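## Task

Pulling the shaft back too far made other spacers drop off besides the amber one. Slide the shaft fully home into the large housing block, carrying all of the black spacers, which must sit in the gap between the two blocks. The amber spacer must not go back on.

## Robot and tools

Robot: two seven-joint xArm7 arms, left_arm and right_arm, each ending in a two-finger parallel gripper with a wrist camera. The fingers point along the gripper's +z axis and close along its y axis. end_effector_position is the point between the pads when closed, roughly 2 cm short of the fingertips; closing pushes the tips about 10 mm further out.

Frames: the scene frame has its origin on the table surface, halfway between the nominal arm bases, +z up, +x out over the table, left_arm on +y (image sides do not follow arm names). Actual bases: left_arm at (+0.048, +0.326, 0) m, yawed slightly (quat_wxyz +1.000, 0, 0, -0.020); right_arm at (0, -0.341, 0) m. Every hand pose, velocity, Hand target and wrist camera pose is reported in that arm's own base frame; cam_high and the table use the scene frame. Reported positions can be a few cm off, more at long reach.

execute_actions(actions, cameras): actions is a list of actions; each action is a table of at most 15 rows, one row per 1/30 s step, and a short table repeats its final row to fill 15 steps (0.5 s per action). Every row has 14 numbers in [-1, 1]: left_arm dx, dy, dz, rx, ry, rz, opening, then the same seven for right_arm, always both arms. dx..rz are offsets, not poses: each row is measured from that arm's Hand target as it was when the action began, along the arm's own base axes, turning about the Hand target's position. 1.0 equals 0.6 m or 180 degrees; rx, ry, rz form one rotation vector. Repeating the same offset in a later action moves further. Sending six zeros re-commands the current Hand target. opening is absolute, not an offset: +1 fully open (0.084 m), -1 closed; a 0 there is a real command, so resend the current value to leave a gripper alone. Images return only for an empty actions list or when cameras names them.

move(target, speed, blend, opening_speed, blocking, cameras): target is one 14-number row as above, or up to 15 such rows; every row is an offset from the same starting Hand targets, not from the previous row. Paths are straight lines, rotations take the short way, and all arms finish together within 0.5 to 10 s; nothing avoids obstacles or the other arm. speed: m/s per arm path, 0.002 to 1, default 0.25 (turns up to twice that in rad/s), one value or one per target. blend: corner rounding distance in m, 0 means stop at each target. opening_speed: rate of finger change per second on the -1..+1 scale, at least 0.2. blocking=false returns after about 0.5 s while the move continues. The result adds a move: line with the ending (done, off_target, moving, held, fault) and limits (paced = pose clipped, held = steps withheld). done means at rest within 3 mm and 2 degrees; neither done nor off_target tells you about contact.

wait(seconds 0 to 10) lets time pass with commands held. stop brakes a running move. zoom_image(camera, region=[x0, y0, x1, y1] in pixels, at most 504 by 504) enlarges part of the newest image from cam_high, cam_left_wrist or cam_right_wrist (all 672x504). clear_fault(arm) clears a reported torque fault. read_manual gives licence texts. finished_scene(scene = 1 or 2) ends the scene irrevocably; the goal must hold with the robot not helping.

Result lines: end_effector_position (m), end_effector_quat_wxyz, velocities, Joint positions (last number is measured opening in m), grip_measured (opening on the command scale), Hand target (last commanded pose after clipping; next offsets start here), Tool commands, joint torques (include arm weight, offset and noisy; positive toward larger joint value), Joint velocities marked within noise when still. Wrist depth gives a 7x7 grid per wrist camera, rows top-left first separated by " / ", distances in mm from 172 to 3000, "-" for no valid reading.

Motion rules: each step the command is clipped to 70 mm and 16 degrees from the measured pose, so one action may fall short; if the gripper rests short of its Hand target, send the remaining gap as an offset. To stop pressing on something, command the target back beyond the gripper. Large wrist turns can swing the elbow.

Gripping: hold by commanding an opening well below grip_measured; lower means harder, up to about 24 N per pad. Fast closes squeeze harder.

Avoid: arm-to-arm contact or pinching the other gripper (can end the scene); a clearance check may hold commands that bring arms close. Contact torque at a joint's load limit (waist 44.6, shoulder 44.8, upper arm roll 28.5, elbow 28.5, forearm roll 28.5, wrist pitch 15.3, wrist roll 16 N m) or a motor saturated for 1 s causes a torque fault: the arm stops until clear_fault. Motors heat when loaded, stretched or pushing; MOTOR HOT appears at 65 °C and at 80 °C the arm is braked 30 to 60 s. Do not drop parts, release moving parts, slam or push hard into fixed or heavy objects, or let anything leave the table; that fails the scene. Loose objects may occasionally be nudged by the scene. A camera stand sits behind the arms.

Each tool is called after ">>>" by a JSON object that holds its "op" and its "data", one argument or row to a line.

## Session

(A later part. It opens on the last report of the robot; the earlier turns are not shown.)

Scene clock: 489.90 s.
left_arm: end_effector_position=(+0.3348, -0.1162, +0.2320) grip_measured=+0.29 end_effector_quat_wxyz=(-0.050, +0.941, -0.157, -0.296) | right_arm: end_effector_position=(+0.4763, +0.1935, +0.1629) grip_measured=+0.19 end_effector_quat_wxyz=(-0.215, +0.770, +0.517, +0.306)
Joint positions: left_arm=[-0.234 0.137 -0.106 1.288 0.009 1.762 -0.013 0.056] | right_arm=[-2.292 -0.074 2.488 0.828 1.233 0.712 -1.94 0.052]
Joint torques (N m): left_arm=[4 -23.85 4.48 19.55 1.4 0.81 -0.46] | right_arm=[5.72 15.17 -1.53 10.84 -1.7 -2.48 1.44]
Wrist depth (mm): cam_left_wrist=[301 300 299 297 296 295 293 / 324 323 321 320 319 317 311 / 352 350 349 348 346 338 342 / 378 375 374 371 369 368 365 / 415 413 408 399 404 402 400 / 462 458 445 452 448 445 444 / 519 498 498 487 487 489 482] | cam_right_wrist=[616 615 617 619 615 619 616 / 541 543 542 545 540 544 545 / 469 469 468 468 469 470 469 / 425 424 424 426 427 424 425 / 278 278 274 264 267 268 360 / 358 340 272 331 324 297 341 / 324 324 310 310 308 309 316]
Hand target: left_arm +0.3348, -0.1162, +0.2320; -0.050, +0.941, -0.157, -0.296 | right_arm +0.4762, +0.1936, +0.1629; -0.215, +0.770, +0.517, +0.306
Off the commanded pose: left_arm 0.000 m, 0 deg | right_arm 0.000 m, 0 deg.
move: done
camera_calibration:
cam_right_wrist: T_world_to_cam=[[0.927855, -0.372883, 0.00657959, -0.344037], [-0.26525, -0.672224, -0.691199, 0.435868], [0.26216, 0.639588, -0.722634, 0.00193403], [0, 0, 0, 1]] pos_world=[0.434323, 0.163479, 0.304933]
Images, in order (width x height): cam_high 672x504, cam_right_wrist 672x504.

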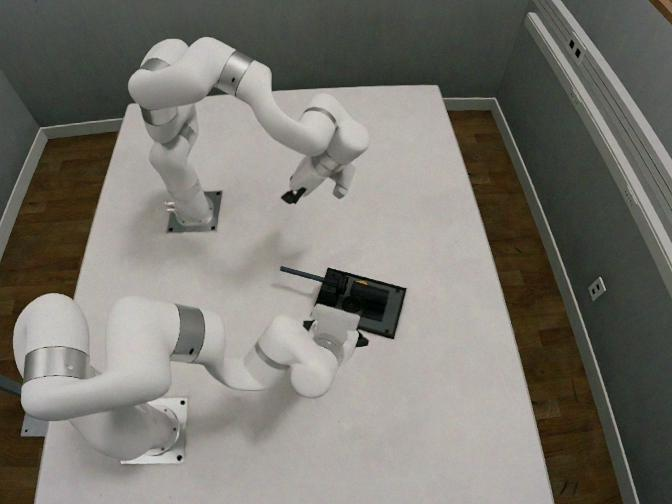

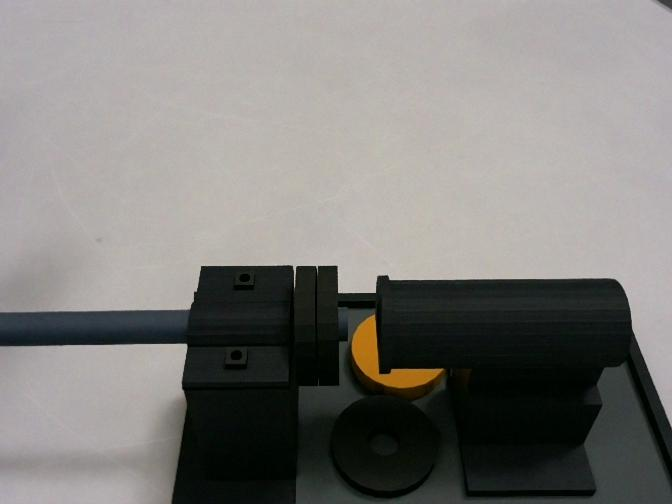

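>>> {"op": "move", "data": {
  "target": [
    [0,0,0,0,0,0,0.3,0.0535,0.1525,-0.172,0,0,0,-1],
    [0,0,0,0,0,0,0.3,0.0535,0.1525,-0.202,0,0,0,-1]
  ],
  "speed": [0.1,0.03],
  "cameras": ["cam_right_wrist"]
}}

Scene clock: 493.10 s.
left_arm: end_effector_position=(+0.3348, -0.1162, +0.2320) grip_measured=+0.29 end_effector_quat_wxyz=(-0.050, +0.941, -0.157, -0.296) | right_arm: end_effector_position=(+0.5084, +0.2851, +0.0417) grip_measured=-1.00 end_effector_quat_wxyz=(-0.215, +0.770, +0.517, +0.306)
Joint positions: left_arm=[-0.234 0.137 -0.106 1.288 0.009 1.762 -0.013 0.056] | right_arm=[-2.292 -0.553 2.647 1.071 1.721 0.722 -2.187 0]
Joint torques (N m): left_arm=[4.12 -23.82 3.97 19.53 1.03 0.95 -0.62] | right_arm=[-5.84 10.72 -3.9 14.43 2.76 1.69 -1.65]
Wrist depth (mm): cam_left_wrist=[301 300 299 297 296 295 294 / 325 323 322 320 319 317 311 / 352 351 350 347 346 338 342 / 378 376 373 371 370 367 366 / 415 412 409 399 404 403 400 / 460 457 446 453 450 446 443 / 519 499 497 490 490 487 484] | cam_right_wrist=[372 370 372 371 372 373 373 / 327 328 327 315 328 327 327 / 293 292 293 282 282 283 283 / - - - - - - - / - - - - - - - / - - - - - - - / - - - 187 179 187 -]
Hand target: left_arm +0.3348, -0.1162, +0.2320; -0.050, +0.941, -0.157, -0.296 | right_arm +0.5083, +0.2851, +0.0417; -0.215, +0.770, +0.517, +0.306
Off the commanded pose: left_arm 0.000 m, 0 deg | right_arm 0.000 m, 0 deg.
move: done
camera_calibration:
cam_right_wrist: T_world_to_cam=[[0.927904, -0.372761, 0.00657831, -0.338959], [-0.265188, -0.672321, -0.691129, 0.422101], [0.262049, 0.639557, -0.722701, -0.152515], [0, 0, 0, 1]] pos_world=[0.466423, 0.254979, 0.183733]
Images, in order (width x height): cam_right_wrist 672x504.

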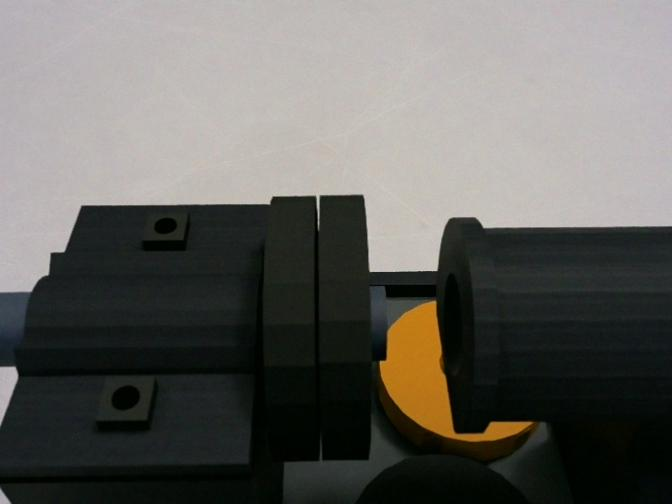

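>>> {"op": "move", "data": {
  "target": [0,0,0,0,0,0,0.3,0,0,-0.006,0,0,0,-1],
  "speed": 0.02
}}

>>> {"op": "move", "data": {
  "target": [0,0,0,0,0,0,0.3,0,0,-0.003,0,0,0,-1],
  "speed": 0.02
}}

Scene clock: 493.93 s.
left_arm: end_effector_position=(+0.3348, -0.1162, +0.2320) grip_measured=+0.29 end_effector_quat_wxyz=(-0.050, +0.941, -0.157, -0.296) | right_arm: end_effector_position=(+0.5085, +0.2852, +0.0385) grip_measured=-1.00 end_effector_quat_wxyz=(-0.215, +0.770, +0.517, +0.306)
Joint positions: left_arm=[-0.234 0.137 -0.106 1.288 0.009 1.762 -0.013 0.056] | right_arm=[-2.294 -0.561 2.649 1.074 1.731 0.725 -2.195 0]
Joint torques (N m): left_arm=[4.2 -23.51 4.44 19.65 1.2 0.93 -0.59] | right_arm=[-5.19 -3.36 0.94 2.92 0.92 -0.52 -1.3]
Wrist depth (mm): cam_left_wrist=[301 300 298 298 296 295 293 / 325 324 322 320 319 317 310 / 353 351 348 347 345 338 342 / 379 376 373 372 369 367 364 / 415 413 409 400 403 402 400 / 460 460 445 452 449 445 442 / 519 499 499 488 488 488 484] | cam_right_wrist=[368 368 368 371 369 370 370 / 324 323 325 312 325 325 327 / 289 289 289 280 280 280 280 / - - - - - - - / - - - - - - - / - - - - - - - / - - - 184 177 185 -]
Hand target: left_arm +0.3348, -0.1162, +0.2320; -0.050, +0.941, -0.157, -0.296 | right_arm +0.5083, +0.2851, +0.0381; -0.215, +0.770, +0.517, +0.306
Off the commanded pose: left_arm 0.000 m, 0 deg | right_arm 0.000 m, 0 deg.
move: done

Scene clock: 494.63 s.
left_arm: end_effector_position=(+0.3348, -0.1162, +0.2320) grip_measured=+0.29 end_effector_quat_wxyz=(-0.050, +0.941, -0.157, -0.296) | right_arm: end_effector_position=(+0.5087, +0.2855, +0.0376) grip_measured=-1.00 end_effector_quat_wxyz=(-0.215, +0.770, +0.517, +0.307)
Joint positions: left_arm=[-0.234 0.137 -0.106 1.288 0.009 1.762 -0.013 0.056] | right_arm=[-2.296 -0.564 2.651 1.075 1.735 0.725 -2.2 0]
Joint torques (N m): left_arm=[4.6 -23.27 4.16 19.69 1.24 1 -0.61] | right_arm=[-5.1 -10.59 3.29 -3.24 0.17 -2.43 -1.33]
Wrist depth (mm): cam_left_wrist=[302 300 298 297 296 295 294 / 325 323 321 321 319 317 311 / 353 350 350 347 346 338 343 / 379 376 374 371 368 367 366 / 415 412 409 399 404 403 399 / 462 458 445 452 448 446 444 / 518 498 498 488 488 486 485] | cam_right_wrist=[370 370 369 371 370 371 372 / 325 325 324 313 326 326 326 / 289 290 290 280 280 280 281 / - - - - - - - / - - - - - - - / - - - - - - - / - - - 185 177 185 -]
Hand target: left_arm +0.3348, -0.1162, +0.2320; -0.050, +0.941, -0.157, -0.296 | right_arm +0.5083, +0.2851, +0.0363; -0.215, +0.770, +0.517, +0.306
Off the commanded pose: left_arm 0.000 m, 0 deg | right_arm 0.001 m, 0 deg.
move: done

>>> {"op": "move", "data": {
  "target": [0,0,0,0,0,0,0.3,-0.015,-0.0157,-0.0005,0,0,0,-1],
  "speed": 0.02
}}

>>> {"op": "move", "data": {
  "target": [0,0,0,0,0,0,0.3,-0.04,-0.13,0.21,0,0,0,-1],
  "speed": 0.2,
  "cameras": ["cam_right_wrist"]
}}

Scene clock: 495.90 s.
left_arm: end_effector_position=(+0.3348, -0.1162, +0.2320) grip_measured=+0.29 end_effector_quat_wxyz=(-0.050, +0.941, -0.157, -0.296) | right_arm: end_effector_position=(+0.4993, +0.2757, +0.0360) grip_measured=-1.00 end_effector_quat_wxyz=(-0.215, +0.770, +0.517, +0.306)
Joint positions: left_arm=[-0.234 0.137 -0.106 1.288 0.009 1.762 -0.013 0.056] | right_arm=[-2.298 -0.539 2.646 1.033 1.742 0.727 -2.229 0]
Joint torques (N m): left_arm=[4.37 -23.12 4.26 19.43 1.18 0.94 -0.53] | right_arm=[-5.85 21.28 -7.39 8.28 2.93 1.63 -1.3]
Wrist depth (mm): cam_left_wrist=[301 300 299 297 297 295 294 / 324 323 321 320 319 317 311 / 352 351 349 348 346 338 343 / 376 376 373 371 370 367 366 / 415 412 410 400 405 401 400 / 462 459 446 451 448 445 444 / 518 498 497 487 488 487 483] | cam_right_wrist=[360 360 359 360 360 360 360 / 317 316 316 317 317 318 317 / - - - - - - - / - - - - - - - / - - - - - - - / - - - 194 189 182 190 / - - - 181 181 181 180]
Hand target: left_arm +0.3348, -0.1162, +0.2320; -0.050, +0.941, -0.157, -0.296 | right_arm +0.4993, +0.2757, +0.0360; -0.215, +0.770, +0.517, +0.306
Off the commanded pose: left_arm 0.000 m, 0 deg | right_arm 0.000 m, 0 deg.
move: done

Scene clock: 497.27 s.
left_arm: end_effector_position=(+0.3348, -0.1162, +0.2320) grip_measured=+0.29 end_effector_quat_wxyz=(-0.050, +0.941, -0.157, -0.296) | right_arm: end_effector_position=(+0.4754, +0.1977, +0.1620) grip_measured=-1.00 end_effector_quat_wxyz=(-0.215, +0.770, +0.517, +0.306)
Joint positions: left_arm=[-0.234 0.137 -0.106 1.288 0.009 1.762 -0.013 0.056] | right_arm=[-2.293 -0.075 2.501 0.827 1.241 0.704 -1.939 0]
Joint torques (N m): left_arm=[4.4 -23.24 4.06 19.63 1.13 0.96 -0.51] | right_arm=[6.08 15.39 -2.92 10.9 -1.8 -2.62 1.5]
Wrist depth (mm): cam_left_wrist=[301 300 299 297 296 295 293 / 325 323 321 320 319 318 311 / 353 351 348 348 345 339 342 / 378 376 374 371 368 368 366 / 415 411 411 399 404 403 400 / 460 458 444 451 449 446 443 / 520 500 497 487 488 490 484] | cam_right_wrist=[615 614 616 616 615 616 616 / 542 540 544 540 542 542 542 / 466 467 467 468 469 468 467 / 423 424 423 424 424 422 424 / 278 277 273 275 264 265 359 / 357 339 265 326 323 295 332 / 323 323 303 315 315 309 315]
Hand target: left_arm +0.3348, -0.1162, +0.2320; -0.050, +0.941, -0.157, -0.296 | right_arm +0.4753, +0.1977, +0.1620; -0.215, +0.770, +0.517, +0.306
Off the commanded pose: left_arm 0.000 m, 0 deg | right_arm 0.000 m, 0 deg.
move: done
camera_calibration:
cam_right_wrist: T_world_to_cam=[[0.927904, -0.372762, 0.0065788, -0.341708], [-0.265169, -0.672276, -0.69118, 0.437731], [0.262068, 0.639604, -0.722653, -0.00106025], [0, 0, 0, 1]] pos_world=[0.433423, 0.167579, 0.304033]
Images, in order (width x height): cam_right_wrist 672x504.

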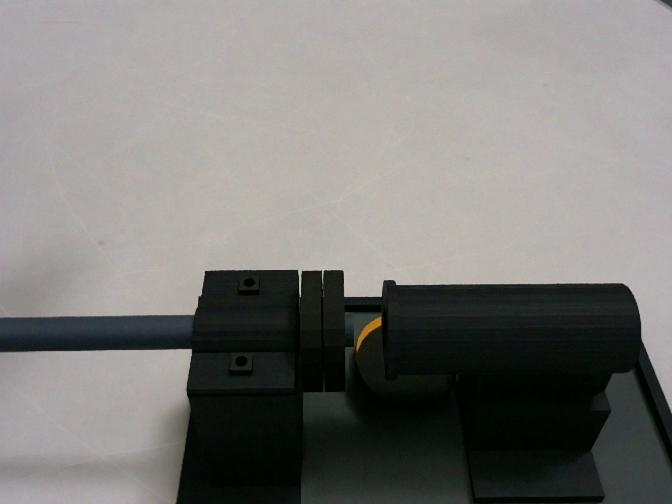

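>>> {"op": "zoom_image", "data": {
  "camera": "cam_right_wrist",
  "region": [300, 270, 500, 450]
}}

Scaled by 2.520 from the camera's 672x504 image, which has a finer 960x720 frame.

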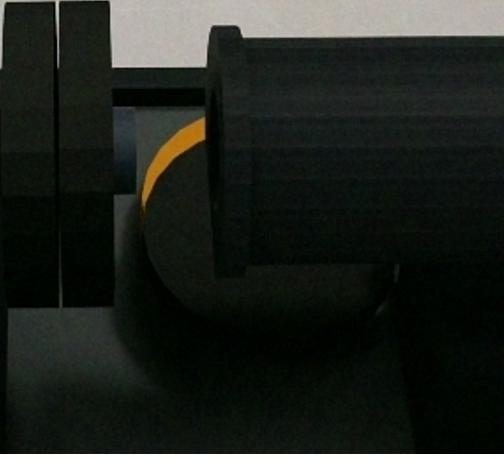

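>>> {"op": "move", "data": {
  "target": [0.1,-0.12,0.05,0,0,0,-1,-0.075,-0.1,0,0,0,0,-1],
  "cameras": ["cam_left_wrist","cam_right_wrist"]
}}

Scene clock: 498.80 s.
left_arm: end_effector_position=(+0.3948, -0.1882, +0.2620) grip_measured=-1.00 end_effector_quat_wxyz=(-0.050, +0.941, -0.157, -0.296) | right_arm: end_effector_position=(+0.4304, +0.1377, +0.1620) grip_measured=-1.00 end_effector_quat_wxyz=(-0.215, +0.770, +0.517, +0.306)
Joint positions: left_arm=[-0.303 0.423 -0.147 1.763 -0.011 1.95 -0.126 0] | right_arm=[-2.357 0.135 2.445 0.641 1.08 0.682 -1.957 0]
Joint torques (N m): left_arm=[-6.66 -21.26 -6.9 26.43 2.02 1.51 -0.77] | right_arm=[-5.99 11.92 3.19 10.34 -2 -2.55 1.57]
Wrist depth (mm): cam_left_wrist=[331 330 328 326 325 319 246 / 357 356 353 352 350 344 341 / 387 385 383 381 374 378 359 / 415 412 410 408 405 405 392 / 455 452 440 448 444 442 440 / 506 491 500 496 493 490 485 / 568 564 546 543 535 550 546] | cam_right_wrist=[615 615 614 616 616 619 619 / 544 538 540 542 542 541 542 / 467 466 467 322 317 319 452 / 423 424 318 316 375 341 401 / 386 388 376 355 379 360 370 / 358 347 350 348 349 348 348 / 323 324 324 324 324 323 324]
Hand target: left_arm +0.3948, -0.1882, +0.2620; -0.050, +0.941, -0.157, -0.296 | right_arm +0.4303, +0.1377, +0.1620; -0.215, +0.770, +0.517, +0.306
Off the commanded pose: left_arm 0.000 m, 0 deg | right_arm 0.000 m, 0 deg.
move: done
camera_calibration:
cam_left_wrist: T_world_to_cam=[[-0.329111, -0.943912, -0.0267807, -0.00603385], [-0.785796, 0.258033, 0.562089, 0.285064], [-0.523652, 0.206034, -0.826643, 0.598487], [0, 0, 0, 1]] pos_world=[0.535415, -0.20256, 0.334342]
cam_right_wrist: T_world_to_cam=[[0.927904, -0.372762, 0.0065788, -0.322318], [-0.265169, -0.672276, -0.69118, 0.385462], [0.262068, 0.639604, -0.722653, 0.0491091], [0, 0, 0, 1]] pos_world=[0.388423, 0.107579, 0.304033]
Images, in order (width x height): cam_left_wrist 672x504, cam_right_wrist 672x504.

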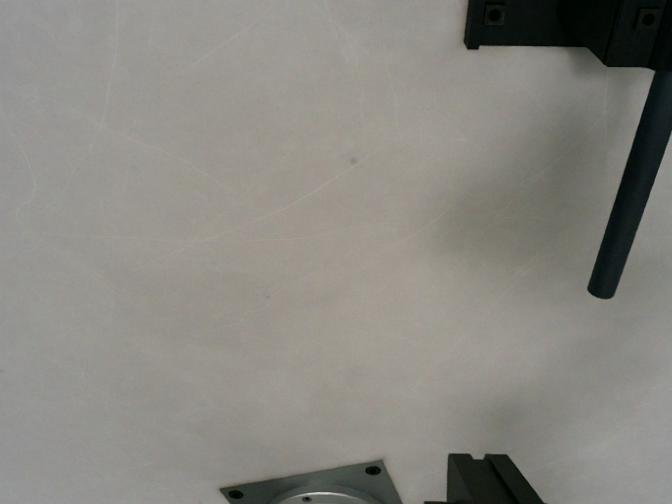

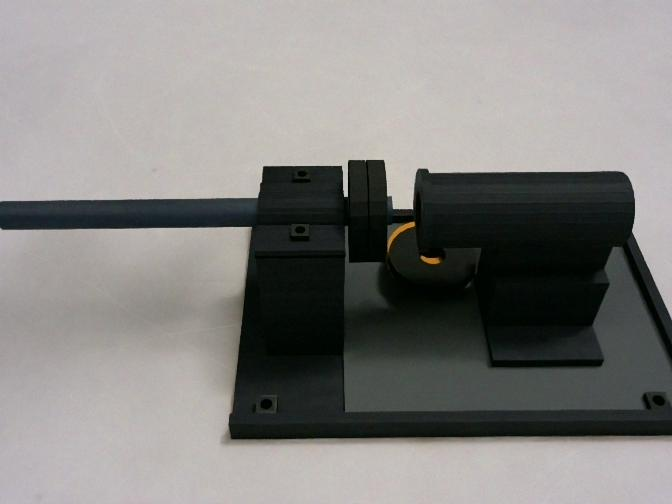

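>>> {"op": "zoom_image", "data": {
  "camera": "cam_right_wrist",
  "region": [330, 150, 510, 320]
}}

Scaled by 2.800 from the camera's 672x504 image, which has a finer 960x720 frame.

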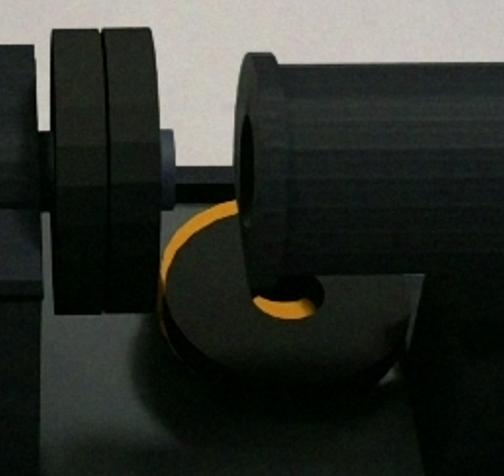

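>>> {"op": "move", "data": {
  "target": [
    [0,0,0,0,0,0,-1,0.08,0.15,-0.03,0.1245,0.324,-0.36,-1],
    [0,0,0,0,0,0,-1,0.127,0.2192,-0.115,0.1245,0.324,-0.36,-1]
  ],
  "speed": 0.2,
  "cameras": ["cam_right_wrist"]
}}

Scene clock: 504.73 s.
left_arm: end_effector_position=(+0.3948, -0.1882, +0.2620) grip_measured=-1.00 end_effector_quat_wxyz=(-0.050, +0.941, -0.157, -0.296) | right_arm: end_effector_position=(+0.5065, +0.2692, +0.0930) grip_measured=-1.00 end_effector_quat_wxyz=(-0.369, +0.910, -0.179, +0.064)
Joint positions: left_arm=[-0.303 0.423 -0.147 1.763 -0.011 1.95 -0.126 0] | right_arm=[-2.278 -0.406 2.601 1.015 1.562 0.714 -0.503 0]
Joint torques (N m): left_arm=[-6.4 -21.38 -6.86 26.35 1.95 1.54 -0.42] | right_arm=[-5.62 9.2 -2.76 15.59 2.87 1.4 -1.44]
Wrist depth (mm): cam_left_wrist=[331 329 328 327 326 318 246 / 357 355 354 352 351 343 342 / 387 385 384 380 374 377 362 / 414 412 411 407 406 405 393 / 455 452 442 447 444 442 439 / 506 492 499 495 494 490 487 / 570 568 546 540 535 550 546] | cam_right_wrist=[471 376 327 289 250 228 197 / 473 377 326 270 240 211 194 / 472 376 326 267 232 212 194 / 472 - - - 195 207 199 / 474 - - - 195 207 199 / 472 - - - 197 211 194 / 473 - - - 225 218 200]
Hand target: left_arm +0.3948, -0.1882, +0.2620; -0.050, +0.941, -0.157, -0.296 | right_arm +0.5065, +0.2692, +0.0930; -0.369, +0.910, -0.179, +0.064
Off the commanded pose: left_arm 0.000 m, 0 deg | right_arm 0.000 m, 0 deg.
move: done
camera_calibration:
cam_right_wrist: T_world_to_cam=[[-0.268131, -0.679395, -0.683029, 0.40902], [-0.932708, 0.360555, 0.00750879, 0.441511], [0.241168, 0.639079, -0.730353, -0.0933839], [0, 0, 0, 1]] pos_world=[0.543993, 0.178377, 0.207854]
Images, in order (width x height): cam_right_wrist 672x504.

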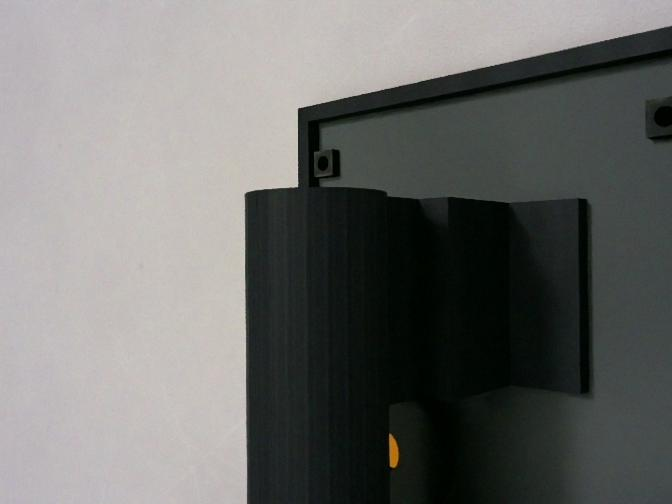

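>>> {"op": "move", "data": {
  "target": [0,0,0,0,0,0,-1,0.0247,0.0648,-0.0717,0,0,0,-1],
  "speed": 0.06
}}

>>> {"op": "move", "data": {
  "target": [0,0,0,0,0,0,-1,0,0,-0.012,0,0,0,-1],
  "speed": 0.02
}}

>>> {"op": "move", "data": {
  "target": [0,0,0,0,0,0,-1,0,0,-0.005,0,0,0,-1],
  "speed": 0.02,
  "cameras": ["cam_right_wrist"]
}}

Scene clock: 506.30 s.
left_arm: end_effector_position=(+0.3948, -0.1882, +0.2620) grip_measured=-1.00 end_effector_quat_wxyz=(-0.050, +0.941, -0.157, -0.296) | right_arm: end_effector_position=(+0.5213, +0.3079, +0.0498) grip_measured=-1.00 end_effector_quat_wxyz=(-0.368, +0.910, -0.179, +0.063)
Joint positions: left_arm=[-0.303 0.423 -0.147 1.763 -0.011 1.95 -0.126 0] | right_arm=[-2.282 -0.581 2.661 1.143 1.693 0.705 -0.543 0]
Joint torques (N m): left_arm=[-6.29 -21.2 -6.94 26.49 2.04 1.35 -0.45] | right_arm=[5.75 14.71 7.53 22.56 3.85 2.29 -1.35]
Wrist depth (mm): cam_left_wrist=[331 329 328 326 325 318 246 / 357 355 354 352 350 343 341 / 388 386 384 380 373 378 361 / 415 411 410 409 406 404 392 / 456 454 441 448 445 442 440 / 505 490 499 497 493 489 486 / 568 564 546 544 537 550 546] | cam_right_wrist=[366 309 254 225 190 - - / 368 309 266 213 191 173 - / - - - - 191 - - / - - - - - - - / - - - - - - - / - - - - - - - / - - - - - - -]
Hand target: left_arm +0.3948, -0.1882, +0.2620; -0.050, +0.941, -0.157, -0.296 | right_arm +0.5214, +0.3081, +0.0500; -0.369, +0.910, -0.179, +0.064
Off the commanded pose: left_arm 0.000 m, 0 deg | right_arm 0.000 m, 0 deg.
move: done

Scene clock: 507.07 s.
left_arm: end_effector_position=(+0.3948, -0.1882, +0.2620) grip_measured=-1.00 end_effector_quat_wxyz=(-0.050, +0.941, -0.157, -0.296) | right_arm: end_effector_position=(+0.5214, +0.3081, +0.0428) grip_measured=-1.00 end_effector_quat_wxyz=(-0.369, +0.910, -0.179, +0.064)
Joint positions: left_arm=[-0.303 0.423 -0.147 1.763 -0.011 1.95 -0.126 0] | right_arm=[-2.287 -0.598 2.667 1.148 1.711 0.708 -0.56 0]
Joint torques (N m): left_arm=[-6.37 -21.28 -6.93 26.44 1.99 1.44 -0.49] | right_arm=[1.19 10.21 3.72 11.51 1.71 4.25 -1.55]
Wrist depth (mm): cam_left_wrist=[331 330 328 326 325 317 246 / 357 355 353 352 350 343 342 / 387 386 383 382 373 378 361 / 415 413 410 406 406 406 393 / 455 453 440 447 445 442 440 / 508 492 499 497 494 490 486 / 570 563 548 543 537 553 547] | cam_right_wrist=[353 296 245 216 181 - - / 353 296 245 204 183 - - / - - - - 183 - - / - - - - - - - / - - - - - - - / - - - - - - - / - - - - - - -]
Hand target: left_arm +0.3948, -0.1882, +0.2620; -0.050, +0.941, -0.157, -0.296 | right_arm +0.5214, +0.3081, +0.0428; -0.369, +0.910, -0.179, +0.064
Off the commanded pose: left_arm 0.000 m, 0 deg | right_arm 0.000 m, 0 deg.
move: done

Scene clock: 507.77 s.
left_arm: end_effector_position=(+0.3948, -0.1882, +0.2620) grip_measured=-1.00 end_effector_quat_wxyz=(-0.050, +0.941, -0.157, -0.296) | right_arm: end_effector_position=(+0.5214, +0.3080, +0.0399) grip_measured=-1.00 end_effector_quat_wxyz=(-0.369, +0.910, -0.179, +0.064)
Joint positions: left_arm=[-0.303 0.423 -0.147 1.763 -0.011 1.95 -0.126 0] | right_arm=[-2.289 -0.605 2.669 1.15 1.719 0.709 -0.567 0]
Joint torques (N m): left_arm=[-6.63 -21.41 -6.71 26.42 2.01 1.42 -0.61] | right_arm=[5.45 3.53 9.58 15 2.37 3.61 -1.28]
Wrist depth (mm): cam_left_wrist=[331 329 328 327 325 319 246 / 357 357 354 353 350 343 341 / 387 386 384 381 373 377 361 / 414 412 411 408 406 404 391 / 457 452 441 446 444 443 439 / 507 492 499 498 494 490 487 / 567 565 546 542 537 551 546] | cam_right_wrist=[346 291 240 212 179 - - / 347 292 251 199 179 - - / - - - - 179 - - / - - - - - - - / - - - - - - - / - - - - - - - / - - - - - - -]
Hand target: left_arm +0.3948, -0.1882, +0.2620; -0.050, +0.941, -0.157, -0.296 | right_arm +0.5214, +0.3081, +0.0398; -0.369, +0.910, -0.179, +0.064
Off the commanded pose: left_arm 0.000 m, 0 deg | right_arm 0.000 m, 0 deg.
move: done
camera_calibration:
cam_right_wrist: T_world_to_cam=[[-0.268036, -0.679343, -0.683117, 0.402988], [-0.932682, 0.360626, 0.00732459, 0.441852], [0.241374, 0.639094, -0.730272, -0.160623], [0, 0, 0, 1]] pos_world=[0.558893, 0.217077, 0.154753]
Images, in order (width x height): cam_right_wrist 672x504.

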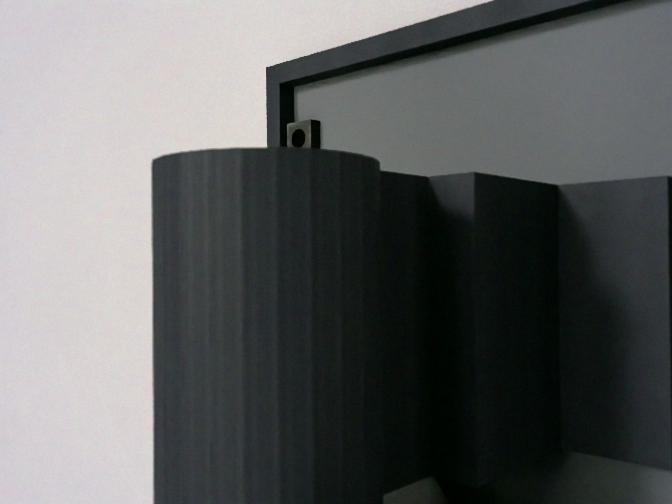

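>>> {"op": "move", "data": {
  "target": [0,0,0,0,0,0,-1,0,0,-0.005,0,0,0,-1],
  "speed": 0.02
}}

>>> {"op": "move", "data": {
  "target": [0,0,0,0,0,0,-1,-0.0118,-0.031,-0.004,0,0,0,-1],
  "speed": 0.03
}}

>>> {"op": "move", "data": {
  "target": [
    [0,0,0,0,0,0,-1,-0.005,-0.0,0.05,0,0,0,-1],
    [0,0,0,0,0,0,-1,-0.1,-0.20,0.18,0,0,0,-1]
  ],
  "speed": 0.12,
  "cameras": ["cam_right_wrist"]
}}

Scene clock: 508.70 s.
left_arm: end_effector_position=(+0.3948, -0.1882, +0.2620) grip_measured=-1.00 end_effector_quat_wxyz=(-0.050, +0.941, -0.157, -0.296) | right_arm: end_effector_position=(+0.5221, +0.3074, +0.0376) grip_measured=-1.00 end_effector_quat_wxyz=(-0.369, +0.910, -0.179, +0.064)
Joint positions: left_arm=[-0.303 0.423 -0.147 1.763 -0.011 1.95 -0.126 0] | right_arm=[-2.291 -0.611 2.669 1.153 1.726 0.71 -0.574 0]
Joint torques (N m): left_arm=[-5.99 -20.91 -6.72 26.3 1.63 1.6 -0.46] | right_arm=[24.28 -5.96 20.88 19.53 2.95 5.2 -0.56]
Wrist depth (mm): cam_left_wrist=[330 330 328 326 325 318 245 / 357 356 354 352 350 343 341 / 387 386 383 380 373 378 362 / 415 412 412 408 406 402 392 / 455 451 441 446 445 442 439 / 505 491 499 497 493 491 486 / 567 564 547 543 537 549 545] | cam_right_wrist=[343 289 237 210 188 - - / 343 288 248 198 184 - - / 344 - - - - - - / - - - - - - - / - - - - - - - / - - - - - - - / - - - - - - -]
Hand target: left_arm +0.3948, -0.1882, +0.2620; -0.050, +0.941, -0.157, -0.296 | right_arm +0.5214, +0.3081, +0.0368; -0.369, +0.910, -0.179, +0.064
Off the commanded pose: left_arm 0.000 m, 0 deg | right_arm 0.001 m, 0 deg.
move: done

Scene clock: 509.70 s.
left_arm: end_effector_position=(+0.3948, -0.1882, +0.2620) grip_measured=-1.00 end_effector_quat_wxyz=(-0.050, +0.941, -0.157, -0.296) | right_arm: end_effector_position=(+0.5143, +0.2895, +0.0344) grip_measured=-1.00 end_effector_quat_wxyz=(-0.369, +0.910, -0.179, +0.064)
Joint positions: left_arm=[-0.303 0.423 -0.147 1.763 -0.011 1.95 -0.126 0] | right_arm=[-2.304 -0.588 2.658 1.104 1.732 0.729 -0.617 0]
Joint torques (N m): left_arm=[-5.72 -21.52 -6.75 26.43 1.8 1.52 -0.36] | right_arm=[-5.86 21.98 -7.8 8.79 2.7 1.55 -1.39]
Wrist depth (mm): cam_left_wrist=[330 329 329 327 325 318 246 / 356 355 354 352 350 343 343 / 387 385 384 382 373 378 360 / 416 414 410 408 407 404 391 / 456 453 441 447 443 443 439 / 506 490 498 494 493 491 487 / 570 564 546 543 538 551 545] | cam_right_wrist=[332 279 230 189 - - - / 331 279 216 191 177 - - / - - - 191 - - - / - - - - - - - / - - - - - - - / - - - - - - - / - - - - - - -]
Hand target: left_arm +0.3948, -0.1882, +0.2620; -0.050, +0.941, -0.157, -0.296 | right_arm +0.5143, +0.2895, +0.0344; -0.369, +0.910, -0.179, +0.064
Off the commanded pose: left_arm 0.000 m, 0 deg | right_arm 0.000 m, 0 deg.
move: done

Scene clock: 512.20 s.
left_arm: end_effector_position=(+0.3948, -0.1882, +0.2620) grip_measured=-1.00 end_effector_quat_wxyz=(-0.050, +0.941, -0.157, -0.296) | right_arm: end_effector_position=(+0.4543, +0.1695, +0.1424) grip_measured=-1.00 end_effector_quat_wxyz=(-0.369, +0.910, -0.179, +0.064)
Joint positions: left_arm=[-0.303 0.423 -0.147 1.763 -0.011 1.95 -0.126 0] | right_arm=[-2.321 -0.039 2.474 0.738 1.263 0.708 -0.468 0]
Joint torques (N m): left_arm=[-5.68 -21.58 -6.82 26.27 1.99 1.39 -0.33] | right_arm=[-5.67 14.43 -2.45 10.49 -2.01 -2.55 1.4]
Wrist depth (mm): cam_left_wrist=[331 329 328 327 325 318 246 / 357 355 354 353 350 343 342 / 387 386 384 380 373 378 361 / 415 413 411 407 405 404 391 / 456 453 442 448 444 442 440 / 506 491 498 496 496 491 486 / 571 564 546 545 537 550 544] | cam_right_wrist=[589 471 408 348 313 276 253 / 595 471 392 340 297 276 253 / 590 450 364 325 303 276 253 / 591 273 278 316 303 276 253 / 591 273 278 326 303 276 253 / 590 272 335 337 303 276 253 / 591 272 281 325 303 276 254]
Hand target: left_arm +0.3948, -0.1882, +0.2620; -0.050, +0.941, -0.157, -0.296 | right_arm +0.4543, +0.1695, +0.1424; -0.369, +0.910, -0.179, +0.064
Off the commanded pose: left_arm 0.000 m, 0 deg | right_arm 0.000 m, 0 deg.
move: done
camera_calibration:
cam_right_wrist: T_world_to_cam=[[-0.268068, -0.67942, -0.683028, 0.360973], [-0.932726, 0.360509, 0.00746237, 0.428331], [0.241168, 0.639079, -0.730354, 0.0190253], [0, 0, 0, 1]] pos_world=[0.491693, 0.0786767, 0.257254]
Images, in order (width x height): cam_right_wrist 672x504.

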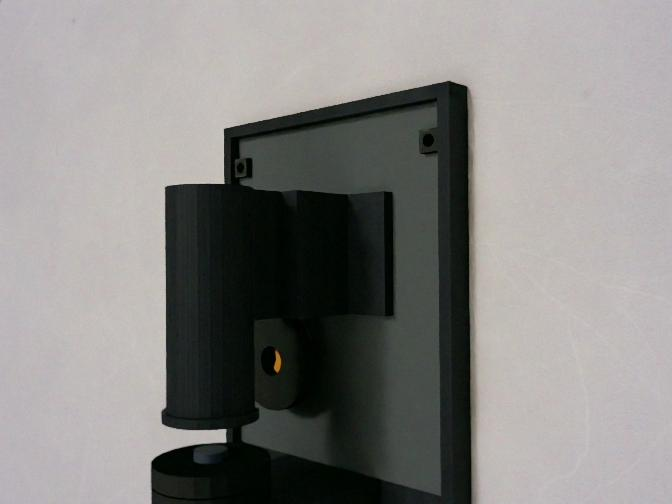

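>>> {"op": "zoom_image", "data": {
  "camera": "cam_right_wrist",
  "region": [200, 290, 400, 450]
}}

Scaled by 2.520 from the camera's 672x504 image, which has a finer 960x720 frame.

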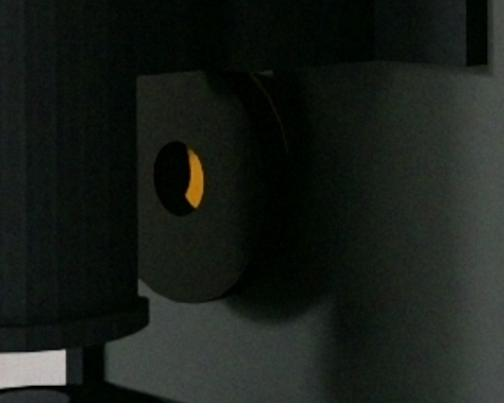

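>>> {"op": "move", "data": {
  "target": [
    [0,0,0,0,0,0,-1,0.0723,0.132,-0.099,0.083,-0.0316,0,-1],
    [0,0,0,0,0,0,-1,0.1133,0.24,-0.1657,0.083,-0.0316,0,-1]
  ],
  "speed": [0.15,0.08]
}}

>>> {"op": "move", "data": {
  "target": [0,0,0,0,0,0,-1,0,0,-0.009,0,0,0,-1],
  "speed": 0.02
}}

Scene clock: 515.63 s.
left_arm: end_effector_position=(+0.3948, -0.1882, +0.2620) grip_measured=-1.00 end_effector_quat_wxyz=(-0.050, +0.941, -0.157, -0.296) | right_arm: end_effector_position=(+0.5223, +0.3134, +0.0430) grip_measured=-1.00 end_effector_quat_wxyz=(-0.492, +0.850, -0.167, +0.085)
Joint positions: left_arm=[-0.303 0.423 -0.147 1.763 -0.011 1.95 -0.126 0] | right_arm=[-2.36 -0.644 2.665 1.091 2.033 0.982 -0.878 0]
Joint torques (N m): left_arm=[-6.13 -21.55 -6.89 26.42 1.65 1.42 -0.05] | right_arm=[6.08 12.13 -4.24 13.92 3.08 -1.4 1.63]
Wrist depth (mm): cam_left_wrist=[330 330 327 327 327 319 246 / 356 356 354 352 351 342 342 / 388 385 384 381 373 377 361 / 414 414 410 407 407 404 391 / 456 452 443 447 446 443 440 / 506 492 500 497 493 490 489 / 570 566 546 541 538 549 548] | cam_right_wrist=[1642 478 343 267 187 - - / 1785 483 344 289 204 173 - / - - - - - - - / - - - - - - - / - - - - - - - / - - - - - - - / - - - - - - -]
Hand target: left_arm +0.3948, -0.1882, +0.2620; -0.050, +0.941, -0.157, -0.296 | right_arm +0.5223, +0.3135, +0.0429; -0.492, +0.850, -0.167, +0.085
Off the commanded pose: left_arm 0.000 m, 0 deg | right_arm 0.000 m, 0 deg.
move: done

Scene clock: 516.37 s.
left_arm: end_effector_position=(+0.3948, -0.1882, +0.2620) grip_measured=-1.00 end_effector_quat_wxyz=(-0.050, +0.941, -0.157, -0.296) | right_arm: end_effector_position=(+0.5224, +0.3136, +0.0380) grip_measured=-1.00 end_effector_quat_wxyz=(-0.492, +0.850, -0.167, +0.085)
Joint positions: left_arm=[-0.303 0.423 -0.147 1.763 -0.011 1.95 -0.126 0] | right_arm=[-2.363 -0.658 2.668 1.096 2.043 0.988 -0.886 0]
Joint torques (N m): left_arm=[-5.33 -20.88 -6.71 26 1.86 1.34 -0.16] | right_arm=[-5.16 -0.22 -0.04 5.63 1.96 -0.13 -1.5]
Wrist depth (mm): cam_left_wrist=[331 329 328 327 326 318 246 / 357 355 354 351 350 342 341 / 387 385 384 382 373 376 361 / 415 412 411 407 405 403 392 / 455 453 442 447 444 442 441 / 506 490 498 497 494 490 486 / 569 566 547 541 537 548 545] | cam_right_wrist=[1589 468 335 259 187 - - / 1813 470 334 280 198 - - / - - - - - - - / - - - - - - - / - - - - - - - / - - - - - - - / - - - - - - -]
Hand target: left_arm +0.3948, -0.1882, +0.2620; -0.050, +0.941, -0.157, -0.296 | right_arm +0.5223, +0.3135, +0.0375; -0.492, +0.850, -0.167, +0.085
Off the commanded pose: left_arm 0.000 m, 0 deg | right_arm 0.001 m, 0 deg.
move: done

>>> {"op": "move", "data": {
  "target": [0,0,0,0,0,0,-1,-0.0207,-0.0545,-0.001,0,0,0,-1],
  "speed": 0.03
}}

>>> {"op": "move", "data": {
  "target": [
    [0,0,0,0,0,0,-1,-0.0,0,0.05,0,0,0,-1],
    [0,0,0,0,0,0,-1,-0.1,-0.20,0.18,-0.083,0.0316,0,-1]
  ],
  "speed": 0.12,
  "cameras": ["cam_right_wrist"]
}}

Scene clock: 518.00 s.
left_arm: end_effector_position=(+0.3948, -0.1882, +0.2620) grip_measured=-1.00 end_effector_quat_wxyz=(-0.050, +0.941, -0.157, -0.296) | right_arm: end_effector_position=(+0.5099, +0.2808, +0.0369) grip_measured=-1.00 end_effector_quat_wxyz=(-0.492, +0.850, -0.167, +0.085)
Joint positions: left_arm=[-0.303 0.423 -0.147 1.763 -0.011 1.95 -0.126 0] | right_arm=[-2.392 -0.618 2.641 1.014 2.011 1.036 -0.929 0]
Joint torques (N m): left_arm=[-5.64 -21.6 -6.83 26.1 2.06 1.45 -0.18] | right_arm=[-6.01 21.46 -7.95 7.65 -1.56 2.39 -1.42]
Wrist depth (mm): cam_left_wrist=[331 330 328 327 326 318 246 / 357 355 353 353 351 343 341 / 387 385 385 382 373 378 361 / 415 413 411 408 406 404 392 / 454 453 440 447 446 442 441 / 505 493 501 496 493 490 487 / 567 566 545 545 537 549 547] | cam_right_wrist=[1657 455 326 253 183 - - / 622 456 328 231 193 - - / - 455 - 236 194 - - / - - - - - - - / - - - - - - - / - - - - - - - / - - - 189 174 - -]
Hand target: left_arm +0.3948, -0.1882, +0.2620; -0.050, +0.941, -0.157, -0.296 | right_arm +0.5098, +0.2808, +0.0369; -0.492, +0.850, -0.167, +0.085
Off the commanded pose: left_arm 0.000 m, 0 deg | right_arm 0.000 m, 0 deg.
move: done

Scene clock: 520.57 s.
left_arm: end_effector_position=(+0.3948, -0.1882, +0.2620) grip_measured=-1.00 end_effector_quat_wxyz=(-0.050, +0.941, -0.157, -0.296) | right_arm: end_effector_position=(+0.4499, +0.1607, +0.1449) grip_measured=-1.00 end_effector_quat_wxyz=(-0.369, +0.910, -0.179, +0.064)
Joint positions: left_arm=[-0.303 0.423 -0.147 1.763 -0.011 1.95 -0.126 0] | right_arm=[-2.316 -0.01 2.45 0.719 1.232 0.709 -0.463 0]
Joint torques (N m): left_arm=[-5.5 -21.2 -6.81 26.1 1.7 1.54 0.04] | right_arm=[3.33 13.54 -0.81 10.12 -2.12 -2.56 1.47]
Wrist depth (mm): cam_left_wrist=[331 329 328 326 326 319 246 / 357 356 353 352 350 343 341 / 388 385 383 381 373 378 361 / 416 413 410 407 406 403 392 / 455 452 441 448 444 442 441 / 508 492 499 496 494 491 484 / 567 565 547 543 537 549 546] | cam_right_wrist=[563 477 414 352 317 279 256 / 597 476 396 345 305 279 256 / 597 453 368 332 305 278 256 / 598 280 291 324 304 279 256 / 598 280 290 333 303 279 256 / 597 290 348 341 303 279 256 / 597 278 297 328 302 279 256]
Hand target: left_arm +0.3948, -0.1882, +0.2620; -0.050, +0.941, -0.157, -0.296 | right_arm +0.4498, +0.1608, +0.1449; -0.369, +0.910, -0.179, +0.064
Off the commanded pose: left_arm 0.000 m, 0 deg | right_arm 0.000 m, 0 deg.
move: done
camera_calibration:
cam_right_wrist: T_world_to_cam=[[-0.268188, -0.679353, -0.683048, 0.355581], [-0.932667, 0.36066, 0.00748707, 0.427335], [0.241262, 0.639065, -0.730335, 0.027486], [0, 0, 0, 1]] pos_world=[0.487293, 0.069877, 0.259754]
Images, in order (width x height): cam_right_wrist 672x504.

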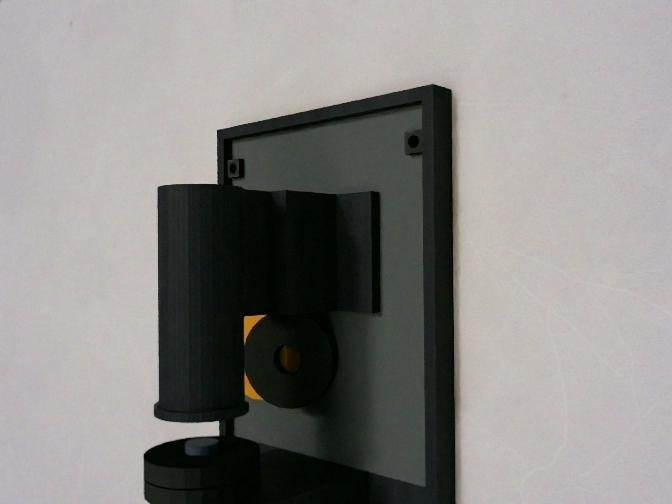

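>>> {"op": "move", "data": {
  "target": [
    [0,0,0,0,0,0,-1,0.0727,0.1278,-0.1033,0.083,-0.0316,0,-1],
    [0,0,0,0,0,0,-1,0.1137,0.2358,-0.1698,0.083,-0.0316,0,-1],
    [0,0,0,0,0,0,-1,0.1137,0.2358,-0.179,0.083,-0.0316,0,-1]
  ],
  "speed": [0.2,0.1,0.02]
}}

>>> {"op": "move", "data": {
  "target": [0,0,0,0,0,0,-1,-0.0237,-0.0623,-0.002,0,0,0,-1],
  "speed": 0.03
}}

>>> {"op": "move", "data": {
  "target": [
    [0,0,0,0,0,0,-1,-0.0,0,0.05,0,0,0,-1],
    [0,0,0,0,0,0,-1,-0.093,-0.17,0.18,-0.083,0.0316,0,-1]
  ],
  "speed": 0.15,
  "cameras": ["cam_right_wrist"]
}}

Scene clock: 523.63 s.
left_arm: end_effector_position=(+0.3948, -0.1882, +0.2620) grip_measured=-1.00 end_effector_quat_wxyz=(-0.050, +0.941, -0.157, -0.296) | right_arm: end_effector_position=(+0.5181, +0.3023, +0.0376) grip_measured=-1.00 end_effector_quat_wxyz=(-0.492, +0.850, -0.167, +0.085)
Joint positions: left_arm=[-0.303 0.423 -0.147 1.763 -0.011 1.95 -0.126 0] | right_arm=[-2.357 -0.649 2.641 1.066 2.037 1.013 -0.897 0]
Joint torques (N m): left_arm=[-5.5 -21.38 -6.78 26.02 1.53 1.5 -0.06] | right_arm=[-5.75 11.97 -4.49 13.68 3.36 2.53 -1.41]
Wrist depth (mm): cam_left_wrist=[331 329 327 326 325 318 246 / 357 355 353 352 350 342 342 / 387 386 384 380 374 378 361 / 416 412 410 408 406 403 393 / 455 453 441 446 445 444 439 / 508 492 499 496 494 490 484 / 569 565 546 541 536 550 543] | cam_right_wrist=[1661 456 327 255 184 - - / 1804 460 328 224 194 - - / - - - - 195 - - / - - - - - - - / - - - - - - - / - - - - - - - / - - - - - - -]
Hand target: left_arm +0.3948, -0.1882, +0.2620; -0.050, +0.941, -0.157, -0.296 | right_arm +0.5181, +0.3023, +0.0375; -0.492, +0.850, -0.167, +0.085
Off the commanded pose: left_arm 0.000 m, 0 deg | right_arm 0.000 m, 0 deg.
move: done

Scene clock: 525.30 s.
left_arm: end_effector_position=(+0.3948, -0.1882, +0.2620) grip_measured=-1.00 end_effector_quat_wxyz=(-0.050, +0.941, -0.157, -0.296) | right_arm: end_effector_position=(+0.5039, +0.2649, +0.0363) grip_measured=-1.00 end_effector_quat_wxyz=(-0.492, +0.850, -0.167, +0.085)
Joint positions: left_arm=[-0.303 0.423 -0.147 1.763 -0.011 1.95 -0.126 0] | right_arm=[-2.392 -0.607 2.608 0.977 1.997 1.069 -0.946 0]
Joint torques (N m): left_arm=[-5.14 -21.32 -6.79 25.97 1.89 1.37 0.04] | right_arm=[-5.72 20.77 -8.08 7.12 -1.56 2.56 -1.41]
Wrist depth (mm): cam_left_wrist=[330 329 328 327 325 318 246 / 356 355 353 352 350 343 342 / 387 384 384 381 373 377 361 / 414 413 410 408 407 404 391 / 455 454 440 447 444 441 440 / 506 490 499 497 493 491 488 / 569 564 544 541 535 549 546] | cam_right_wrist=[1677 453 326 253 182 - - / 753 456 326 235 193 - - / - 455 326 236 182 - - / - - - - 173 - - / - - - - 173 - - / - - - - 173 - - / - - - 201 183 - -]
Hand target: left_arm +0.3948, -0.1882, +0.2620; -0.050, +0.941, -0.157, -0.296 | right_arm +0.5038, +0.2649, +0.0363; -0.492, +0.850, -0.167, +0.085
Off the commanded pose: left_arm 0.000 m, 0 deg | right_arm 0.000 m, 0 deg.
move: done

Scene clock: 527.53 s.
left_arm: end_effector_position=(+0.3948, -0.1882, +0.2620) grip_measured=-1.00 end_effector_quat_wxyz=(-0.050, +0.941, -0.157, -0.296) | right_arm: end_effector_position=(+0.4481, +0.1629, +0.1443) grip_measured=-1.00 end_effector_quat_wxyz=(-0.369, +0.910, -0.179, +0.064)
Joint positions: left_arm=[-0.303 0.423 -0.147 1.763 -0.011 1.95 -0.126 0] | right_arm=[-2.29 -0.006 2.431 0.713 1.237 0.702 -0.463 0]
Joint torques (N m): left_arm=[-4.97 -21.24 -6.81 25.93 2.03 1.44 0.07] | right_arm=[6.02 13.49 1.35 10.49 -2.14 -2.5 1.45]
Wrist depth (mm): cam_left_wrist=[330 329 328 326 325 318 245 / 357 355 354 353 351 343 341 / 387 385 383 381 373 377 362 / 414 412 411 407 406 405 392 / 456 453 442 447 444 442 439 / 506 491 500 496 492 490 487 / 571 564 546 542 538 550 547] | cam_right_wrist=[560 475 412 352 315 278 255 / 597 475 394 339 304 278 256 / 595 451 311 331 302 278 255 / 596 279 289 321 302 278 255 / 596 279 289 331 302 278 256 / 596 285 347 340 300 279 256 / 595 277 289 328 301 278 255]
Hand target: left_arm +0.3948, -0.1882, +0.2620; -0.050, +0.941, -0.157, -0.296 | right_arm +0.4480, +0.1629, +0.1443; -0.369, +0.910, -0.179, +0.064
Off the commanded pose: left_arm 0.000 m, 0 deg | right_arm 0.000 m, 0 deg.
move: done
camera_calibration:
cam_right_wrist: T_world_to_cam=[[-0.268131, -0.679395, -0.683029, 0.356154], [-0.932708, 0.360555, 0.00750879, 0.424889], [0.241168, 0.639079, -0.730353, 0.0261257], [0, 0, 0, 1]] pos_world=[0.485493, 0.0720768, 0.259154]
Images, in order (width x height): cam_right_wrist 672x504.

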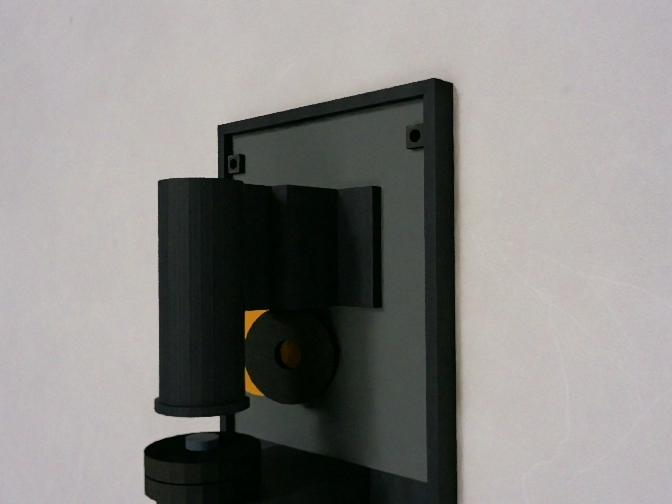

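>>> {"op": "move", "data": {
  "target": [
    [0,0,0,0,0,0,-1,0.0775,0.128,-0.1023,0.083,-0.0316,0,-1],
    [0,0,0,0,0,0,-1,0.1182,0.236,-0.174,0.083,-0.0316,0,-1],
    [0,0,0,0,0,0,-1,0.1182,0.236,-0.1828,0.083,-0.0316,0,-1]
  ],
  "speed": [0.2,0.1,0.02]
}}

>>> {"op": "move", "data": {
  "target": [0,0,0,0,0,0,-1,-0.0237,-0.0623,-0.003,0,0,0,-1],
  "speed": 0.03
}}

>>> {"op": "move", "data": {
  "target": [
    [0,0,0,0,0,0,-1,-0.0,0,0.05,0,0,0,-1],
    [0,0,0,0,0,0,-1,-0.093,-0.17,0.18,-0.083,0.0316,0,-1]
  ],
  "speed": 0.15,
  "cameras": ["cam_right_wrist"]
}}

Scene clock: 530.50 s.
left_arm: end_effector_position=(+0.3948, -0.1882, +0.2620) grip_measured=-1.00 end_effector_quat_wxyz=(-0.050, +0.941, -0.157, -0.296) | right_arm: end_effector_position=(+0.5191, +0.3045, +0.0349) grip_measured=-1.00 end_effector_quat_wxyz=(-0.492, +0.850, -0.167, +0.085)
Joint positions: left_arm=[-0.303 0.423 -0.147 1.763 -0.011 1.95 -0.126 0] | right_arm=[-2.341 -0.664 2.627 1.073 2.049 1.022 -0.894 0]
Joint torques (N m): left_arm=[-4.6 -21.41 -6.55 25.84 1.68 1.47 0.19] | right_arm=[-4.66 5.71 -1.65 10.52 2.62 0.3 -1.34]
Wrist depth (mm): cam_left_wrist=[330 330 328 327 326 319 246 / 357 355 353 353 350 343 341 / 387 386 384 381 373 378 360 / 415 413 411 406 406 404 392 / 456 453 443 448 445 442 439 / 506 490 498 497 492 490 488 / 570 566 545 541 538 551 545] | cam_right_wrist=[1634 452 323 251 185 - - / 617 452 324 220 191 - - / - - - - 191 - - / - - - - - - - / - - - - - - - / - - - - - - - / - - - - - - -]
Hand target: left_arm +0.3948, -0.1882, +0.2620; -0.050, +0.941, -0.157, -0.296 | right_arm +0.5190, +0.3045, +0.0347; -0.492, +0.850, -0.167, +0.085
Off the commanded pose: left_arm 0.000 m, 0 deg | right_arm 0.000 m, 0 deg.
move: done

Scene clock: 532.17 s.
left_arm: end_effector_position=(+0.3948, -0.1882, +0.2620) grip_measured=-1.00 end_effector_quat_wxyz=(-0.050, +0.941, -0.157, -0.296) | right_arm: end_effector_position=(+0.5048, +0.2671, +0.0329) grip_measured=-1.00 end_effector_quat_wxyz=(-0.492, +0.850, -0.167, +0.085)
Joint positions: left_arm=[-0.303 0.423 -0.147 1.763 -0.011 1.95 -0.126 0] | right_arm=[-2.376 -0.625 2.595 0.985 2.011 1.079 -0.945 0]
Joint torques (N m): left_arm=[-4.5 -21.24 -7.02 25.8 1.56 1.37 0.25] | right_arm=[-5.95 20.58 -8.37 7.07 -1.45 2.66 -1.44]
Wrist depth (mm): cam_left_wrist=[331 330 327 326 325 318 246 / 356 355 353 351 350 345 341 / 387 385 384 381 373 379 360 / 416 413 410 408 406 404 392 / 455 454 442 448 445 442 440 / 506 492 500 497 494 489 487 / 567 565 547 541 537 549 545] | cam_right_wrist=[1596 440 315 245 186 - - / 599 442 347 228 186 - - / - 442 - 228 187 - - / - - - - 174 - - / - - - - 174 - - / - - - - 177 - - / - - - 198 179 - -]
Hand target: left_arm +0.3948, -0.1882, +0.2620; -0.050, +0.941, -0.157, -0.296 | right_arm +0.5047, +0.2671, +0.0329; -0.492, +0.850, -0.167, +0.085
Off the commanded pose: left_arm 0.000 m, 0 deg | right_arm 0.000 m, 0 deg.
move: done

Scene clock: 534.40 s.
left_arm: end_effector_position=(+0.3948, -0.1882, +0.2620) grip_measured=-1.00 end_effector_quat_wxyz=(-0.050, +0.941, -0.157, -0.296) | right_arm: end_effector_position=(+0.4490, +0.1651, +0.1409) grip_measured=-1.00 end_effector_quat_wxyz=(-0.369, +0.910, -0.179, +0.064)
Joint positions: left_arm=[-0.303 0.423 -0.147 1.763 -0.011 1.95 -0.126 0] | right_arm=[-2.262 -0.023 2.408 0.718 1.258 0.705 -0.477 0]
Joint torques (N m): left_arm=[-4.35 -21.4 -6.9 25.86 1.8 1.47 0.27] | right_arm=[6.11 13.77 0.12 10.28 -1.69 -2.56 1.6]
Wrist depth (mm): cam_left_wrist=[331 330 328 326 326 318 246 / 357 354 353 352 350 343 342 / 388 384 384 382 373 378 359 / 415 413 411 408 405 404 392 / 455 453 440 447 445 443 440 / 506 491 498 497 491 488 487 / 571 564 547 541 537 552 545] | cam_right_wrist=[589 468 406 346 311 274 252 / 589 468 390 335 300 274 252 / 589 282 308 323 298 274 252 / 591 282 287 317 298 274 251 / 588 282 286 326 297 274 252 / 590 282 343 335 296 275 252 / 587 271 288 323 296 274 252]
Hand target: left_arm +0.3948, -0.1882, +0.2620; -0.050, +0.941, -0.157, -0.296 | right_arm +0.4489, +0.1651, +0.1409; -0.369, +0.910, -0.179, +0.064
Off the commanded pose: left_arm 0.000 m, 0 deg | right_arm 0.000 m, 0 deg.
move: done
camera_calibration:
cam_right_wrist: T_world_to_cam=[[-0.268131, -0.679395, -0.683029, 0.355568], [-0.932708, 0.360555, 0.00750879, 0.424961], [0.241168, 0.639079, -0.730353, 0.0220195], [0, 0, 0, 1]] pos_world=[0.486393, 0.0742768, 0.255754]
Images, in order (width x height): cam_right_wrist 672x504.

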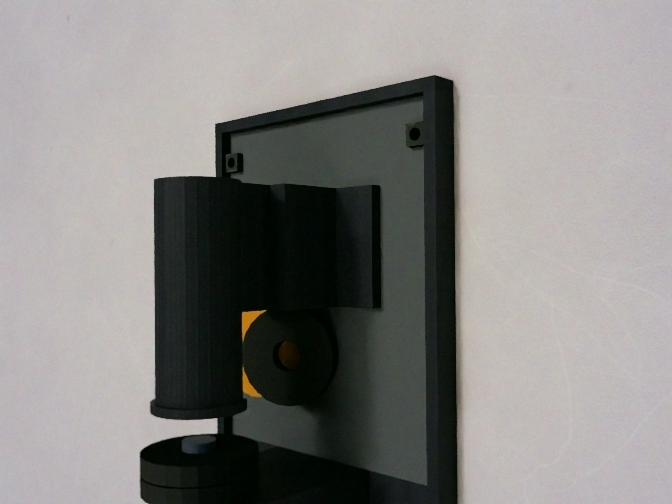

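>>> {"op": "move", "data": {
  "target": [
    [0,0,0,0,0,0,-1,0.080,0.134,-0.0955,0.083,-0.0316,0,-1],
    [0,0,0,0,0,0,-1,0.120,0.242,-0.169,0.083,-0.0316,0,-1],
    [0,0,0,0,0,0,-1,0.120,0.242,-0.1795,0.083,-0.0316,0,-1]
  ],
  "speed": [0.2,0.1,0.02]
}}

>>> {"op": "move", "data": {
  "target": [0,0,0,0,0,0,-1,-0.0118,-0.0311,-0.004,0,0,0,-1],
  "speed": 0.03
}}

>>> {"op": "move", "data": {
  "target": [0,0,0,0,0,0,-1,-0.0118,-0.0311,-0.005,0,0,0,-1],
  "speed": 0.03
}}

>>> {"op": "move", "data": {
  "target": [
    [0,0,0,0,0,0,-1,-0.0,0,0.05,0,0,0,-1],
    [0,0,0,0,0,0,-1,-0.093,-0.17,0.18,-0.083,0.0316,0,-1]
  ],
  "speed": 0.15,
  "cameras": ["cam_right_wrist"]
}}

Scene clock: 537.70 s.
left_arm: end_effector_position=(+0.3948, -0.1882, +0.2620) grip_measured=-1.00 end_effector_quat_wxyz=(-0.050, +0.941, -0.157, -0.296) | right_arm: end_effector_position=(+0.5257, +0.3123, +0.0519) grip_measured=-1.00 end_effector_quat_wxyz=(-0.500, +0.845, -0.165, +0.094)
Joint positions: left_arm=[-0.303 0.423 -0.147 1.763 -0.011 1.95 -0.126 0] | right_arm=[-2.321 -0.643 2.614 1.082 2.06 1.014 -0.883 0]
Joint torques (N m): left_arm=[-4.08 -21.38 -6.78 25.51 1.64 1.43 0.31] | right_arm=[0.58 24.12 -6.57 27.15 4.42 7.42 0.09]
Wrist depth (mm): cam_left_wrist=[331 329 328 327 325 318 246 / 356 355 354 352 350 344 342 / 387 386 384 380 373 378 362 / 414 413 411 407 406 403 391 / 457 453 442 447 445 443 440 / 506 493 499 497 493 489 489 / 567 563 545 544 535 548 546] | cam_right_wrist=[1582 555 385 274 225 179 - / 1852 553 384 294 210 188 - / - 552 384 - 210 - - / - - - - - - - / - - - - - - - / - - - - - - - / - - - - - - -]
Hand target: left_arm +0.3948, -0.1882, +0.2620; -0.050, +0.941, -0.157, -0.296 | right_arm +0.5257, +0.3123, +0.0519; -0.500, +0.845, -0.165, +0.094 (not the last commanded pose)
Tool commands: left_gripper/opening=-1.0 right_gripper/opening=-1.0
Off the commanded pose: left_arm 0.000 m, 0 deg | right_arm 0.019 m, 2 deg.
TORQUE FAULT: the external load on joint 2 (shoulder) of the right arm reached its load limit, and that arm stopped. The contact can be on any part of that arm beyond that joint, not only on its tool. A torque fault puts only its own arm into a fault stop. That arm's remaining commands of this call were not run. The hold on joint 2 (shoulder) of that arm was moved back by the arm itself, up to 3 degrees, as the stop began, but a joint of that arm was then at its load limit, so every hold on that arm was set where that arm was. That arm may still press on what stopped it. That arm is still stopped at the end of this call. While its stop runs, that arm, its gripper or tool too, takes no new command.
CLEAR FAULT: the right arm stays stopped (state 4) until you call clear_fault(arm="right_arm").
End effector pose when the fault began: right_arm: position (+0.5218, +0.3111, +0.0365), quat_wxyz (-0.494, +0.849, -0.166, +0.086)
Joint positions when the fault began: right_arm=[-2.32 -0.675 2.614 1.088 2.061 1.024 -0.883 0]
move: fault (right_arm)

not run: an earlier result of this reply reported a stop or a fault. Calls in your next reply go to the robot.

not run: an earlier result of this reply reported a stop or a fault. Calls in your next reply go to the robot.

not run: an earlier result of this reply reported a stop or a fault. Calls in your next reply go to the robot.


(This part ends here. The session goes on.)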